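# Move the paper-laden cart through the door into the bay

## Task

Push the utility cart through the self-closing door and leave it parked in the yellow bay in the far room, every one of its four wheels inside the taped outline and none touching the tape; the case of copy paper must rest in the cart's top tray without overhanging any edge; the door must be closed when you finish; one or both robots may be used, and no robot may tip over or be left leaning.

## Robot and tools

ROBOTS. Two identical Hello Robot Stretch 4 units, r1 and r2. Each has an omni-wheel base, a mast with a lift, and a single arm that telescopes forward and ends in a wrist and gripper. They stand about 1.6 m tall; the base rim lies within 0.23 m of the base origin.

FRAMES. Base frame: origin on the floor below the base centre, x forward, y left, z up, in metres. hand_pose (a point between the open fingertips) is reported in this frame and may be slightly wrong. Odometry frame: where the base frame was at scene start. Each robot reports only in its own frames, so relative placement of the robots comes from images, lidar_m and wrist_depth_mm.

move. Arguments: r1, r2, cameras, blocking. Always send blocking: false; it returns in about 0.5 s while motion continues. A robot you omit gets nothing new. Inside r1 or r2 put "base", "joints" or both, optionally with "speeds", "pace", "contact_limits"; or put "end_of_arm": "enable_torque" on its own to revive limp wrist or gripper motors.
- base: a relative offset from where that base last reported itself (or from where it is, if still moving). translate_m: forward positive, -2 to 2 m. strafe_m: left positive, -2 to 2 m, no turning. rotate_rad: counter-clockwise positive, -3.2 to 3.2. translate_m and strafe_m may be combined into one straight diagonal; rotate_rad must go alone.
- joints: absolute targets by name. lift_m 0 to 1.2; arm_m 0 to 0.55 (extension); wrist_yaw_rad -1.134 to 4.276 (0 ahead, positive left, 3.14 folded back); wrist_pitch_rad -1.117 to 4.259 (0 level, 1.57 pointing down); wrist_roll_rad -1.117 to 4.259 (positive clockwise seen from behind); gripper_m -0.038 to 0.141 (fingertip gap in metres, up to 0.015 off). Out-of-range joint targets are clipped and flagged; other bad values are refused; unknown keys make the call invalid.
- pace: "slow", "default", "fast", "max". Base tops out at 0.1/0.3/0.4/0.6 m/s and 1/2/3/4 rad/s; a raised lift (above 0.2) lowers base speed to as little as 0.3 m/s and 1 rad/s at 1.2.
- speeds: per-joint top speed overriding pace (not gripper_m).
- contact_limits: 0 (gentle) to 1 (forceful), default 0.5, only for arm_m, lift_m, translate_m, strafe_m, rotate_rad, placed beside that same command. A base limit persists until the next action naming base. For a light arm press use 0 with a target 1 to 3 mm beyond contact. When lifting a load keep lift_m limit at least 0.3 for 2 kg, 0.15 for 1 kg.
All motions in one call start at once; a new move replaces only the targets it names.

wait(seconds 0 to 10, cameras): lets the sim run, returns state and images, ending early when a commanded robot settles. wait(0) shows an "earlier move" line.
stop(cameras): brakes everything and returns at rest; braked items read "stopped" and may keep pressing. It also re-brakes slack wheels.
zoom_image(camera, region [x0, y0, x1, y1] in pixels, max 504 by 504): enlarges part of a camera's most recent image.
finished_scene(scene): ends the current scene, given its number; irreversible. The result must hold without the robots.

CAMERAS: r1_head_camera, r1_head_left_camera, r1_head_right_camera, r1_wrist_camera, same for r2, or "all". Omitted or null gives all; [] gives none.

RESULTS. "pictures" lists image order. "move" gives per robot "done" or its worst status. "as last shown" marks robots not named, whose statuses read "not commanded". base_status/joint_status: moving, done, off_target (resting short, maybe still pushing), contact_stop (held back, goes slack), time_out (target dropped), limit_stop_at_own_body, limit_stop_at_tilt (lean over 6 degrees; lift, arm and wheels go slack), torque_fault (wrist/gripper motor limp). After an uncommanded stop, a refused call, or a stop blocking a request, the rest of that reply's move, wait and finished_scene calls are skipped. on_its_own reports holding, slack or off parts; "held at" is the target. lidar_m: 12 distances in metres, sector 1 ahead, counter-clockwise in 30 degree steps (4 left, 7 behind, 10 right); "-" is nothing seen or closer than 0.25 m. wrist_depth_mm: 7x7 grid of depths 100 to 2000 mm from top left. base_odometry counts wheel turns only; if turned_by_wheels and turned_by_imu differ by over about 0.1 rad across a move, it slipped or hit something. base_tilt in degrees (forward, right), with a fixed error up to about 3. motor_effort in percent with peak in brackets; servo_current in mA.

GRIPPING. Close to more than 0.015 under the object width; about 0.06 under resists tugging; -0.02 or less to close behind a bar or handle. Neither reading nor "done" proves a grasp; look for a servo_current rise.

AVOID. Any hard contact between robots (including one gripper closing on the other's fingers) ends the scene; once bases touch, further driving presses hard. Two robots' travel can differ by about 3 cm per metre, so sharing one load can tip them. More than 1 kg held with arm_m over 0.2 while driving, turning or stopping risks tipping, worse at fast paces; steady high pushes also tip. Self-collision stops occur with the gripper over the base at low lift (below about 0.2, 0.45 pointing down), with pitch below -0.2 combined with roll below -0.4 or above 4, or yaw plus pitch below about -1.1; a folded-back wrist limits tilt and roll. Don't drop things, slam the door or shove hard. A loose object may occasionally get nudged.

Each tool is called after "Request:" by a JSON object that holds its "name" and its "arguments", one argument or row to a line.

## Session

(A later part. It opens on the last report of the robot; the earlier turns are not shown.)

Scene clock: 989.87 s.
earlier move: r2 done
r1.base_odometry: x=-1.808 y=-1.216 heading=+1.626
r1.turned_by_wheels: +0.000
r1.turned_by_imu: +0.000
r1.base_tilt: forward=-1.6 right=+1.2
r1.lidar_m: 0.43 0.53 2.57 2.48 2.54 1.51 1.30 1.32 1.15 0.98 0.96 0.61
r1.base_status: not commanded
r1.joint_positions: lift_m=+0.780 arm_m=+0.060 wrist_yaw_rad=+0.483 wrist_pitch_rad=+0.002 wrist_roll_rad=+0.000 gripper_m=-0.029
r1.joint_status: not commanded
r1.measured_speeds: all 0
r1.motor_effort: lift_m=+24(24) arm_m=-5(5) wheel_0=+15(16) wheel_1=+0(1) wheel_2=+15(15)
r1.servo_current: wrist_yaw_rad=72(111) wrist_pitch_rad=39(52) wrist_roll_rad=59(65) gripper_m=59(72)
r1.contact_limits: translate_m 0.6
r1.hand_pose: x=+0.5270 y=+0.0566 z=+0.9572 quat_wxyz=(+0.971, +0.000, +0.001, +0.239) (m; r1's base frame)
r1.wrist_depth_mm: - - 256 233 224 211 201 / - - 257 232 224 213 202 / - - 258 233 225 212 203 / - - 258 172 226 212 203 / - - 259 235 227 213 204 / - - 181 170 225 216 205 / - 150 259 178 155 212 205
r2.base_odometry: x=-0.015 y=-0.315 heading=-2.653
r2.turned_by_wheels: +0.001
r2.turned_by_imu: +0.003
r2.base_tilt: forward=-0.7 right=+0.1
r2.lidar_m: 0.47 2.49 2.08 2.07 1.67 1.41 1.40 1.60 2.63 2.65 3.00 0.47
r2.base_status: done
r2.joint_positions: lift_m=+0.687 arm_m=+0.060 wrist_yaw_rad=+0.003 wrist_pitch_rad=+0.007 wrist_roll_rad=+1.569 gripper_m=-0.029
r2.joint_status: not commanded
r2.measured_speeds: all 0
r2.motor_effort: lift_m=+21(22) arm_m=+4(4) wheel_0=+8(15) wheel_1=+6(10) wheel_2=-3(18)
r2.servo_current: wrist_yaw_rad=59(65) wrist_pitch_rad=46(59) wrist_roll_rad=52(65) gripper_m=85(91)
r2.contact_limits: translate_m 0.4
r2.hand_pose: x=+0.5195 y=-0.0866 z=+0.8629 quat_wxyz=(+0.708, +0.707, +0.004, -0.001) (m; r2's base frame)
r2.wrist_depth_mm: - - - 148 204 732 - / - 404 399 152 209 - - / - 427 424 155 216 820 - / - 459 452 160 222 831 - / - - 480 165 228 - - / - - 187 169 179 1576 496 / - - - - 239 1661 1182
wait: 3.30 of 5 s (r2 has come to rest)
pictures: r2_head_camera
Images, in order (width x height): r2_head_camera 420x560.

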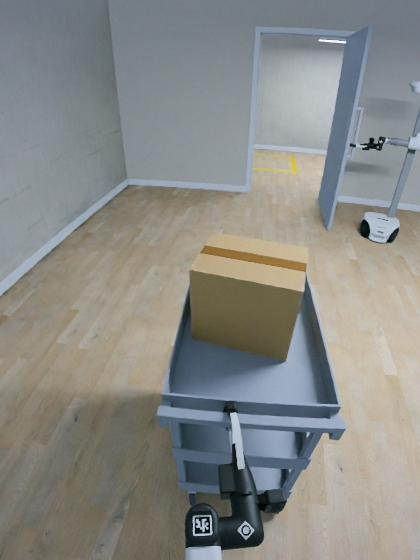

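Request:
{"name": "move", "arguments": {
  "blocking": false,
  "r2": {"base": {"strafe_m": 0.22}, "pace": "slow", "contact_limits": {"strafe_m": 0.4}},
  "cameras": []
}}

Request:
{"name": "wait", "arguments": {
  "seconds": 6,
  "cameras": []
}}

Request:
{"name": "move", "arguments": {
  "blocking": false,
  "r2": {"base": {"rotate_rad": -0.28}, "pace": "slow", "contact_limits": {"rotate_rad": 0.4}},
  "cameras": []
}}

Request:
{"name": "wait", "arguments": {
  "seconds": 3,
  "cameras": ["r2_head_camera"]
}}

Scene clock: 1078.27 s.
move: r2 moving
r1: as last shown
r1.lidar_m: 0.45 0.54 2.59 2.46 2.55 1.54 1.31 1.29 1.12 0.98 0.98 0.61
r1.motor_effort: lift_m=+24(24) arm_m=-5(5) wheel_0=+15(16) wheel_1=+0(0) wheel_2=+15(15)
r1.servo_current: wrist_yaw_rad=85(111) wrist_pitch_rad=39(46) wrist_roll_rad=52(52) gripper_m=65(72)
r1.contact_limits: translate_m 0.6
r1.wrist_depth_mm: - - 255 233 224 211 202 / - - 255 233 224 212 202 / - - 257 235 226 211 203 / - - 258 172 225 213 203 / - - 259 235 227 212 205 / - - 181 169 226 216 204 / - 150 259 178 155 212 206
r2.base_odometry: x=-0.009 y=-0.328 heading=-2.654
r2.turned_by_wheels: +0.000
r2.turned_by_imu: +0.000
r2.base_tilt: forward=-0.6 right=+0.0
r2.lidar_m: 0.44 2.50 2.09 2.07 1.67 1.42 1.40 1.61 2.64 2.63 3.02 0.49
r2.base_status: strafe_m moving
r2.joint_positions: lift_m=+0.687 arm_m=+0.060 wrist_yaw_rad=+0.002 wrist_pitch_rad=+0.007 wrist_roll_rad=+1.569 gripper_m=-0.029
r2.joint_status: not commanded
r2.measured_speeds: translate_m=+0.001 strafe_m=+0.055 rotate_rad=-0.004 lift_m=+0.000 arm_m=+0.000 wrist_yaw_rad=-0.025 wrist_pitch_rad=+0.000 wrist_roll_rad=+0.000
r2.motor_effort: lift_m=+21(21) arm_m=+4(4) wheel_0=-8(9) wheel_1=+8(9) wheel_2=+1(2)
r2.servo_current: wrist_yaw_rad=46(52) wrist_pitch_rad=46(52) wrist_roll_rad=52(52) gripper_m=85(91)
r2.contact_limits: strafe_m 0.4
r2.hand_pose: x=+0.5194 y=-0.0869 z=+0.8629 quat_wxyz=(+0.708, +0.707, +0.003, -0.002) (m; r2's base frame)
r2.wrist_depth_mm: - - - 151 207 715 - / - 404 410 154 212 - - / - 427 427 157 218 809 - / - 462 452 161 224 831 - / - - 480 167 229 - - / - - 185 170 179 1464 - / - - - - 239 1576 1118
pictures: none
No camera images: "cameras" was empty.

Scene clock: 1081.10 s.
earlier move: r2 done
r1.base_odometry: x=-1.808 y=-1.216 heading=+1.626
r1.turned_by_wheels: +0.000
r1.turned_by_imu: +0.000
r1.base_tilt: forward=-1.6 right=+1.2
r1.lidar_m: 0.44 0.53 2.68 2.63 2.59 1.52 1.31 1.31 1.11 0.96 0.98 0.61
r1.base_status: not commanded
r1.joint_positions: lift_m=+0.780 arm_m=+0.060 wrist_yaw_rad=+0.483 wrist_pitch_rad=+0.002 wrist_roll_rad=+0.000 gripper_m=-0.029
r1.joint_status: not commanded
r1.measured_speeds: all 0
r1.motor_effort: lift_m=+24(24) arm_m=-5(5) wheel_0=+15(16) wheel_1=+0(1) wheel_2=+15(15)
r1.servo_current: wrist_yaw_rad=98(111) wrist_pitch_rad=33(52) wrist_roll_rad=46(65) gripper_m=72(72)
r1.contact_limits: translate_m 0.6
r1.hand_pose: x=+0.5270 y=+0.0566 z=+0.9572 quat_wxyz=(+0.971, +0.000, +0.001, +0.239) (m; r1's base frame)
r1.wrist_depth_mm: - - 255 234 224 211 202 / - - 255 233 225 212 202 / - - 257 233 226 212 202 / - - 257 172 226 213 203 / - - 259 236 226 212 205 / - - 181 169 224 215 205 / - 150 258 178 155 213 205
r2.base_odometry: x=+0.088 y=-0.509 heading=-2.654
r2.turned_by_wheels: +0.000
r2.turned_by_imu: -0.001
r2.base_tilt: forward=-0.6 right=+0.1
r2.lidar_m: 0.48 2.24 1.87 1.90 1.59 1.38 1.36 1.57 2.65 2.86 3.28 0.43
r2.base_status: done
r2.joint_positions: lift_m=+0.687 arm_m=+0.060 wrist_yaw_rad=-0.005 wrist_pitch_rad=+0.007 wrist_roll_rad=+1.569 gripper_m=-0.029
r2.joint_status: not commanded
r2.measured_speeds: all 0
r2.motor_effort: lift_m=+21(22) arm_m=-3(4) wheel_0=-7(17) wheel_1=+3(9) wheel_2=+0(2)
r2.servo_current: wrist_yaw_rad=52(65) wrist_pitch_rad=46(59) wrist_roll_rad=52(65) gripper_m=85(98)
r2.contact_limits: strafe_m 0.4
r2.hand_pose: x=+0.5189 y=-0.0888 z=+0.8629 quat_wxyz=(+0.708, +0.707, +0.001, -0.004) (m; r2's base frame)
r2.wrist_depth_mm: - 353 351 113 167 - - / - 384 387 122 179 - - / - 433 430 129 193 - - / - - 484 138 207 - - / - - - 150 224 1708 496 / - - 186 167 177 1464 1205 / - - - - 266 1499 1060
wait: 2.83 of 6 s (r2 has come to rest)
pictures: none
No camera images: "cameras" was empty.

Scene clock: 1081.60 s.
move: r2 moving
r1: as last shown
r1.base_tilt: forward=-1.5 right=+1.2
r1.lidar_m: 0.46 0.54 2.67 2.61 2.56 1.53 1.31 1.31 1.12 0.96 0.97 0.60
r1.motor_effort: lift_m=+24(24) arm_m=-5(5) wheel_0=+16(16) wheel_1=+0(0) wheel_2=+15(15)
r1.servo_current: wrist_yaw_rad=78(111) wrist_pitch_rad=46(46) wrist_roll_rad=65(65) gripper_m=65(72)
r1.contact_limits: translate_m 0.6
r1.wrist_depth_mm: - - 255 233 223 211 202 / - - 256 232 224 213 202 / - - 257 235 225 211 203 / - - 258 172 225 213 203 / - - 259 235 227 213 204 / - - 181 170 226 216 205 / - 150 259 177 155 213 206
r2.base_odometry: x=+0.088 y=-0.510 heading=-2.778
r2.turned_by_wheels: -0.124
r2.turned_by_imu: -0.120
r2.base_tilt: forward=-0.6 right=+0.0
r2.lidar_m: 0.48 2.45 1.89 1.84 1.78 1.37 1.35 1.48 2.18 2.83 3.07 0.45
r2.base_status: rotate_rad moving
r2.joint_positions: lift_m=+0.687 arm_m=+0.060 wrist_yaw_rad=+0.007 wrist_pitch_rad=+0.007 wrist_roll_rad=+1.569 gripper_m=-0.029
r2.joint_status: not commanded
r2.measured_speeds: translate_m=+0.001 strafe_m=+0.000 rotate_rad=-0.494 lift_m=+0.000 arm_m=+0.000 wrist_yaw_rad=+0.000 wrist_pitch_rad=+0.000 wrist_roll_rad=+0.000
r2.motor_effort: lift_m=+21(21) arm_m=-2(4) wheel_0=+10(17) wheel_1=+10(10) wheel_2=+12(13)
r2.servo_current: wrist_yaw_rad=46(65) wrist_pitch_rad=46(52) wrist_roll_rad=46(59) gripper_m=85(91)
r2.contact_limits: rotate_rad 0.4
r2.hand_pose: x=+0.5199 y=-0.0853 z=+0.8629 quat_wxyz=(+0.708, +0.707, +0.005, +0.000) (m; r2's base frame)
r2.wrist_depth_mm: - 362 364 123 179 - - / - 379 384 128 187 - - / - 424 418 136 198 - - / - 480 466 145 211 - - / - - 517 154 223 1808 - / - - 187 166 179 1618 484 / - - - - - 1661 1182
pictures: none
No camera images: "cameras" was empty.

Scene clock: 1082.43 s.
earlier move: r2 done
r1.base_odometry: x=-1.808 y=-1.216 heading=+1.626
r1.turned_by_wheels: +0.000
r1.turned_by_imu: +0.000
r1.base_tilt: forward=-1.6 right=+1.2
r1.lidar_m: 0.43 0.51 2.64 2.58 2.58 1.52 1.30 1.31 1.11 0.98 0.98 0.61
r1.base_status: not commanded
r1.joint_positions: lift_m=+0.780 arm_m=+0.060 wrist_yaw_rad=+0.483 wrist_pitch_rad=+0.002 wrist_roll_rad=+0.000 gripper_m=-0.029
r1.joint_status: not commanded
r1.measured_speeds: all 0
r1.motor_effort: lift_m=+24(24) arm_m=-5(5) wheel_0=+16(16) wheel_1=+0(0) wheel_2=+15(15)
r1.servo_current: wrist_yaw_rad=104(111) wrist_pitch_rad=39(46) wrist_roll_rad=46(72) gripper_m=65(72)
r1.contact_limits: translate_m 0.6
r1.hand_pose: x=+0.5270 y=+0.0566 z=+0.9572 quat_wxyz=(+0.971, +0.000, +0.001, +0.239) (m; r1's base frame)
r1.wrist_depth_mm: - - 255 234 224 211 201 / - - 256 233 225 213 202 / - - 257 233 226 211 202 / - - 258 172 226 213 204 / - - 260 235 226 213 204 / - - 181 169 224 216 205 / - 150 259 177 156 212 205
r2.base_odometry: x=+0.088 y=-0.510 heading=-2.932
r2.turned_by_wheels: -0.154
r2.turned_by_imu: -0.150
r2.base_tilt: forward=-0.6 right=+0.1
r2.lidar_m: 0.46 2.82 1.96 1.86 1.96 1.44 1.35 1.39 1.87 2.85 2.93 0.49
r2.base_status: done
r2.joint_positions: lift_m=+0.687 arm_m=+0.060 wrist_yaw_rad=+0.008 wrist_pitch_rad=+0.007 wrist_roll_rad=+1.569 gripper_m=-0.029
r2.joint_status: not commanded
r2.measured_speeds: all 0
r2.motor_effort: lift_m=+21(22) arm_m=+4(4) wheel_0=+6(17) wheel_1=+4(10) wheel_2=+8(14)
r2.servo_current: wrist_yaw_rad=52(65) wrist_pitch_rad=46(59) wrist_roll_rad=46(65) gripper_m=78(91)
r2.contact_limits: rotate_rad 0.4
r2.hand_pose: x=+0.5199 y=-0.0852 z=+0.8629 quat_wxyz=(+0.708, +0.706, +0.005, +0.000) (m; r2's base frame)
r2.wrist_depth_mm: - - - 160 219 1618 - / - - - 162 221 741 - / - 424 424 164 224 820 - / - 449 442 166 227 820 - / - 473 466 169 229 854 - / - - 185 170 179 - - / - - - - 236 1537 473
wait: 0.83 of 3 s (r2 has come to rest)
pictures: r2_head_camera
Images, in order (width x height): r2_head_camera 420x560.

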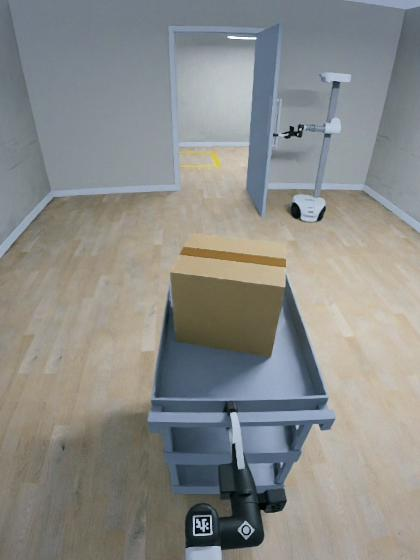

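Request:
{"name": "move", "arguments": {
  "blocking": false,
  "r2": {"base": {"strafe_m": 0.2}, "pace": "slow", "contact_limits": {"strafe_m": 0.4}},
  "cameras": []
}}

Request:
{"name": "wait", "arguments": {
  "seconds": 6,
  "cameras": []
}}

Request:
{"name": "move", "arguments": {
  "blocking": false,
  "r2": {"base": {"translate_m": 0.29, "strafe_m": -0.07}, "pace": "slow", "contact_limits": {"translate_m": 0.4}},
  "cameras": []
}}

Request:
{"name": "wait", "arguments": {
  "seconds": 5,
  "cameras": ["r2_head_camera"]
}}

Scene clock: 1088.83 s.
move: r2 moving
r1: as last shown
r1.lidar_m: 0.45 0.54 2.65 2.58 2.58 1.54 1.31 1.31 1.14 0.97 0.96 0.61
r1.motor_effort: lift_m=+24(24) arm_m=-5(5) wheel_0=+15(16) wheel_1=+0(1) wheel_2=+15(15)
r1.servo_current: wrist_yaw_rad=91(104) wrist_pitch_rad=39(52) wrist_roll_rad=59(59) gripper_m=72(72)
r1.contact_limits: translate_m 0.6
r1.wrist_depth_mm: - - 255 234 224 210 201 / - - 255 233 224 213 202 / - - 257 233 225 212 202 / - - 258 172 226 213 203 / - - 257 235 227 213 204 / - - 181 169 225 215 204 / - 150 258 178 156 212 206
r2.base_odometry: x=+0.091 y=-0.524 heading=-2.933
r2.turned_by_wheels: +0.000
r2.turned_by_imu: +0.000
r2.base_tilt: forward=-0.7 right=+0.1
r2.lidar_m: 0.44 2.80 1.97 1.85 1.96 1.46 1.36 1.41 1.86 2.87 2.95 0.45
r2.base_status: strafe_m moving
r2.joint_positions: lift_m=+0.687 arm_m=+0.060 wrist_yaw_rad=+0.003 wrist_pitch_rad=+0.007 wrist_roll_rad=+1.569 gripper_m=-0.029
r2.joint_status: not commanded
r2.measured_speeds: translate_m=+0.001 strafe_m=+0.057 rotate_rad=-0.007 lift_m=+0.000 arm_m=+0.000 wrist_yaw_rad=-0.013 wrist_pitch_rad=+0.000 wrist_roll_rad=+0.000
r2.motor_effort: lift_m=+21(21) arm_m=+4(4) wheel_0=-10(11) wheel_1=+8(8) wheel_2=+1(6)
r2.servo_current: wrist_yaw_rad=46(59) wrist_pitch_rad=46(52) wrist_roll_rad=52(52) gripper_m=85(91)
r2.contact_limits: strafe_m 0.4
r2.hand_pose: x=+0.5195 y=-0.0867 z=+0.8629 quat_wxyz=(+0.708, +0.707, +0.003, -0.002) (m; r2's base frame)
r2.wrist_depth_mm: - - - 163 223 1618 - / - - - 164 224 741 - / - 427 424 166 227 820 - / - 445 445 168 228 831 - / - 469 462 170 230 831 - / - - 187 170 178 - - / - - - - 236 1576 477
pictures: none
No camera images: "cameras" was empty.

Scene clock: 1091.47 s.
earlier move: r2 done
r1.base_odometry: x=-1.808 y=-1.216 heading=+1.626
r1.turned_by_wheels: +0.000
r1.turned_by_imu: +0.000
r1.base_tilt: forward=-1.6 right=+1.2
r1.lidar_m: 0.44 0.55 2.69 2.67 2.56 1.52 1.31 1.30 1.11 0.97 0.98 0.61
r1.base_status: not commanded
r1.joint_positions: lift_m=+0.780 arm_m=+0.060 wrist_yaw_rad=+0.483 wrist_pitch_rad=+0.002 wrist_roll_rad=+0.000 gripper_m=-0.029
r1.joint_status: not commanded
r1.measured_speeds: all 0
r1.motor_effort: lift_m=+24(24) arm_m=-5(5) wheel_0=+16(16) wheel_1=+0(1) wheel_2=+15(15)
r1.servo_current: wrist_yaw_rad=78(111) wrist_pitch_rad=39(52) wrist_roll_rad=46(65) gripper_m=72(72)
r1.contact_limits: translate_m 0.6
r1.hand_pose: x=+0.5270 y=+0.0566 z=+0.9572 quat_wxyz=(+0.971, +0.000, +0.001, +0.239) (m; r1's base frame)
r1.wrist_depth_mm: - - 255 235 224 211 202 / - - 255 233 224 213 202 / - - 256 234 225 212 202 / - - 258 172 226 213 204 / - - 258 236 227 213 204 / - - 181 169 225 216 204 / - 150 259 177 155 212 206
r2.base_odometry: x=+0.129 y=-0.705 heading=-2.932
r2.turned_by_wheels: +0.000
r2.turned_by_imu: -0.001
r2.base_tilt: forward=-0.7 right=+0.1
r2.lidar_m: 0.49 2.56 1.77 1.67 1.76 1.46 1.37 1.42 1.90 3.03 3.12 0.46
r2.base_status: done
r2.joint_positions: lift_m=+0.687 arm_m=+0.060 wrist_yaw_rad=-0.005 wrist_pitch_rad=+0.007 wrist_roll_rad=+1.569 gripper_m=-0.029
r2.joint_status: not commanded
r2.measured_speeds: all 0
r2.motor_effort: lift_m=+21(22) arm_m=+4(4) wheel_0=-6(15) wheel_1=+4(8) wheel_2=+0(6)
r2.servo_current: wrist_yaw_rad=52(59) wrist_pitch_rad=46(59) wrist_roll_rad=33(59) gripper_m=91(91)
r2.contact_limits: strafe_m 0.4
r2.hand_pose: x=+0.5188 y=-0.0889 z=+0.8629 quat_wxyz=(+0.708, +0.707, +0.001, -0.004) (m; r2's base frame)
r2.wrist_depth_mm: - 430 418 131 186 - - / - 387 389 137 195 - - / - 427 421 144 206 - - / - 469 455 152 216 - - / - - 504 160 225 1756 - / - - 186 167 178 1464 484 / - - - - - 1576 1182
wait: 2.63 of 6 s (r2 has come to rest)
pictures: none
No camera images: "cameras" was empty.

Scene clock: 1091.97 s.
move: r2 moving
r1: as last shown
r1.base_tilt: forward=-1.6 right=+1.3
r1.lidar_m: 0.45 0.51 2.70 2.66 2.54 1.53 1.30 1.32 1.13 0.97 0.98 0.59
r1.motor_effort: lift_m=+24(24) arm_m=-5(5) wheel_0=+15(16) wheel_1=+0(1) wheel_2=+15(15)
r1.servo_current: wrist_yaw_rad=111(111) wrist_pitch_rad=46(46) wrist_roll_rad=39(59) gripper_m=65(72)
r1.contact_limits: translate_m 0.6
r1.wrist_depth_mm: - - 255 233 224 211 202 / - - 257 233 224 213 202 / - - 257 234 224 212 203 / - - 258 172 225 212 204 / - - 259 236 227 213 205 / - - 182 169 225 214 204 / - 150 260 178 156 213 206
r2.base_odometry: x=+0.117 y=-0.705 heading=-2.932
r2.turned_by_wheels: +0.000
r2.turned_by_imu: +0.001
r2.base_tilt: forward=-0.7 right=+0.1
r2.lidar_m: 0.48 2.53 1.74 1.66 1.76 1.47 1.35 1.42 1.90 3.04 3.12 0.46
r2.base_status: translate_m moving; strafe_m moving
r2.joint_positions: lift_m=+0.687 arm_m=+0.060 wrist_yaw_rad=-0.005 wrist_pitch_rad=+0.007 wrist_roll_rad=+1.569 gripper_m=-0.029
r2.joint_status: not commanded
r2.measured_speeds: translate_m=+0.049 strafe_m=-0.012 rotate_rad=+0.000 lift_m=+0.000 arm_m=+0.000 wrist_yaw_rad=+0.000 wrist_pitch_rad=+0.000 wrist_roll_rad=+0.000
r2.motor_effort: lift_m=+21(22) arm_m=+4(4) wheel_0=+15(15) wheel_1=+8(8) wheel_2=-14(15)
r2.servo_current: wrist_yaw_rad=46(59) wrist_pitch_rad=46(59) wrist_roll_rad=65(65) gripper_m=91(91)
r2.contact_limits: translate_m 0.4
r2.hand_pose: x=+0.5188 y=-0.0889 z=+0.8629 quat_wxyz=(+0.708, +0.707, +0.001, -0.004) (m; r2's base frame)
r2.wrist_depth_mm: - 424 413 130 183 - - / - 387 387 135 192 - - / - 424 421 141 204 - - / - 473 462 150 215 - - / - - 504 158 224 1756 - / - - 185 165 179 1499 484 / - - - - - 1576 1160
pictures: none
No camera images: "cameras" was empty.

Scene clock: 1095.70 s.
earlier move: r2 done
r1.base_odometry: x=-1.808 y=-1.216 heading=+1.626
r1.turned_by_wheels: +0.000
r1.turned_by_imu: +0.000
r1.base_tilt: forward=-1.6 right=+1.2
r1.lidar_m: 0.43 0.53 2.40 2.41 2.58 1.51 1.32 1.30 1.13 0.97 0.97 0.62
r1.base_status: not commanded
r1.joint_positions: lift_m=+0.780 arm_m=+0.060 wrist_yaw_rad=+0.483 wrist_pitch_rad=+0.002 wrist_roll_rad=+0.000 gripper_m=-0.029
r1.joint_status: not commanded
r1.measured_speeds: all 0
r1.motor_effort: lift_m=+24(24) arm_m=-5(5) wheel_0=+16(16) wheel_1=+0(1) wheel_2=+15(15)
r1.servo_current: wrist_yaw_rad=91(124) wrist_pitch_rad=39(52) wrist_roll_rad=39(72) gripper_m=72(72)
r1.contact_limits: translate_m 0.6
r1.hand_pose: x=+0.5270 y=+0.0566 z=+0.9572 quat_wxyz=(+0.971, +0.000, +0.001, +0.239) (m; r1's base frame)
r1.wrist_depth_mm: - - 255 234 223 210 201 / - - 256 232 224 212 202 / - - 257 234 225 211 203 / - - 259 172 226 213 203 / - - 258 235 227 213 204 / - - 181 169 225 215 204 / - 150 258 177 155 212 204
r2.base_odometry: x=-0.169 y=-0.697 heading=-2.932
r2.turned_by_wheels: +0.000
r2.turned_by_imu: +0.003
r2.base_tilt: forward=-0.6 right=+0.1
r2.lidar_m: 0.51 2.67 1.87 1.75 1.85 1.75 1.65 1.70 2.29 2.95 3.04 0.42
r2.base_status: done
r2.joint_positions: lift_m=+0.687 arm_m=+0.060 wrist_yaw_rad=+0.004 wrist_pitch_rad=+0.007 wrist_roll_rad=+1.569 gripper_m=-0.029
r2.joint_status: not commanded
r2.measured_speeds: all 0
r2.motor_effort: lift_m=+21(22) arm_m=+4(4) wheel_0=+9(16) wheel_1=+6(8) wheel_2=-5(15)
r2.servo_current: wrist_yaw_rad=52(65) wrist_pitch_rad=46(59) wrist_roll_rad=52(65) gripper_m=85(91)
r2.contact_limits: translate_m 0.4
r2.hand_pose: x=+0.5196 y=-0.0864 z=+0.8629 quat_wxyz=(+0.708, +0.707, +0.004, -0.001) (m; r2's base frame)
r2.wrist_depth_mm: - 345 343 107 164 - - / - 379 382 118 175 - - / - 430 424 125 189 - - / - 504 477 135 204 - - / - - - 147 221 1661 521 / - - 187 164 179 1464 473 / - - - - 265 1708 1160
wait: 3.73 of 5 s (r2 has come to rest)
pictures: r2_head_camera
Images, in order (width x height): r2_head_camera 420x560.

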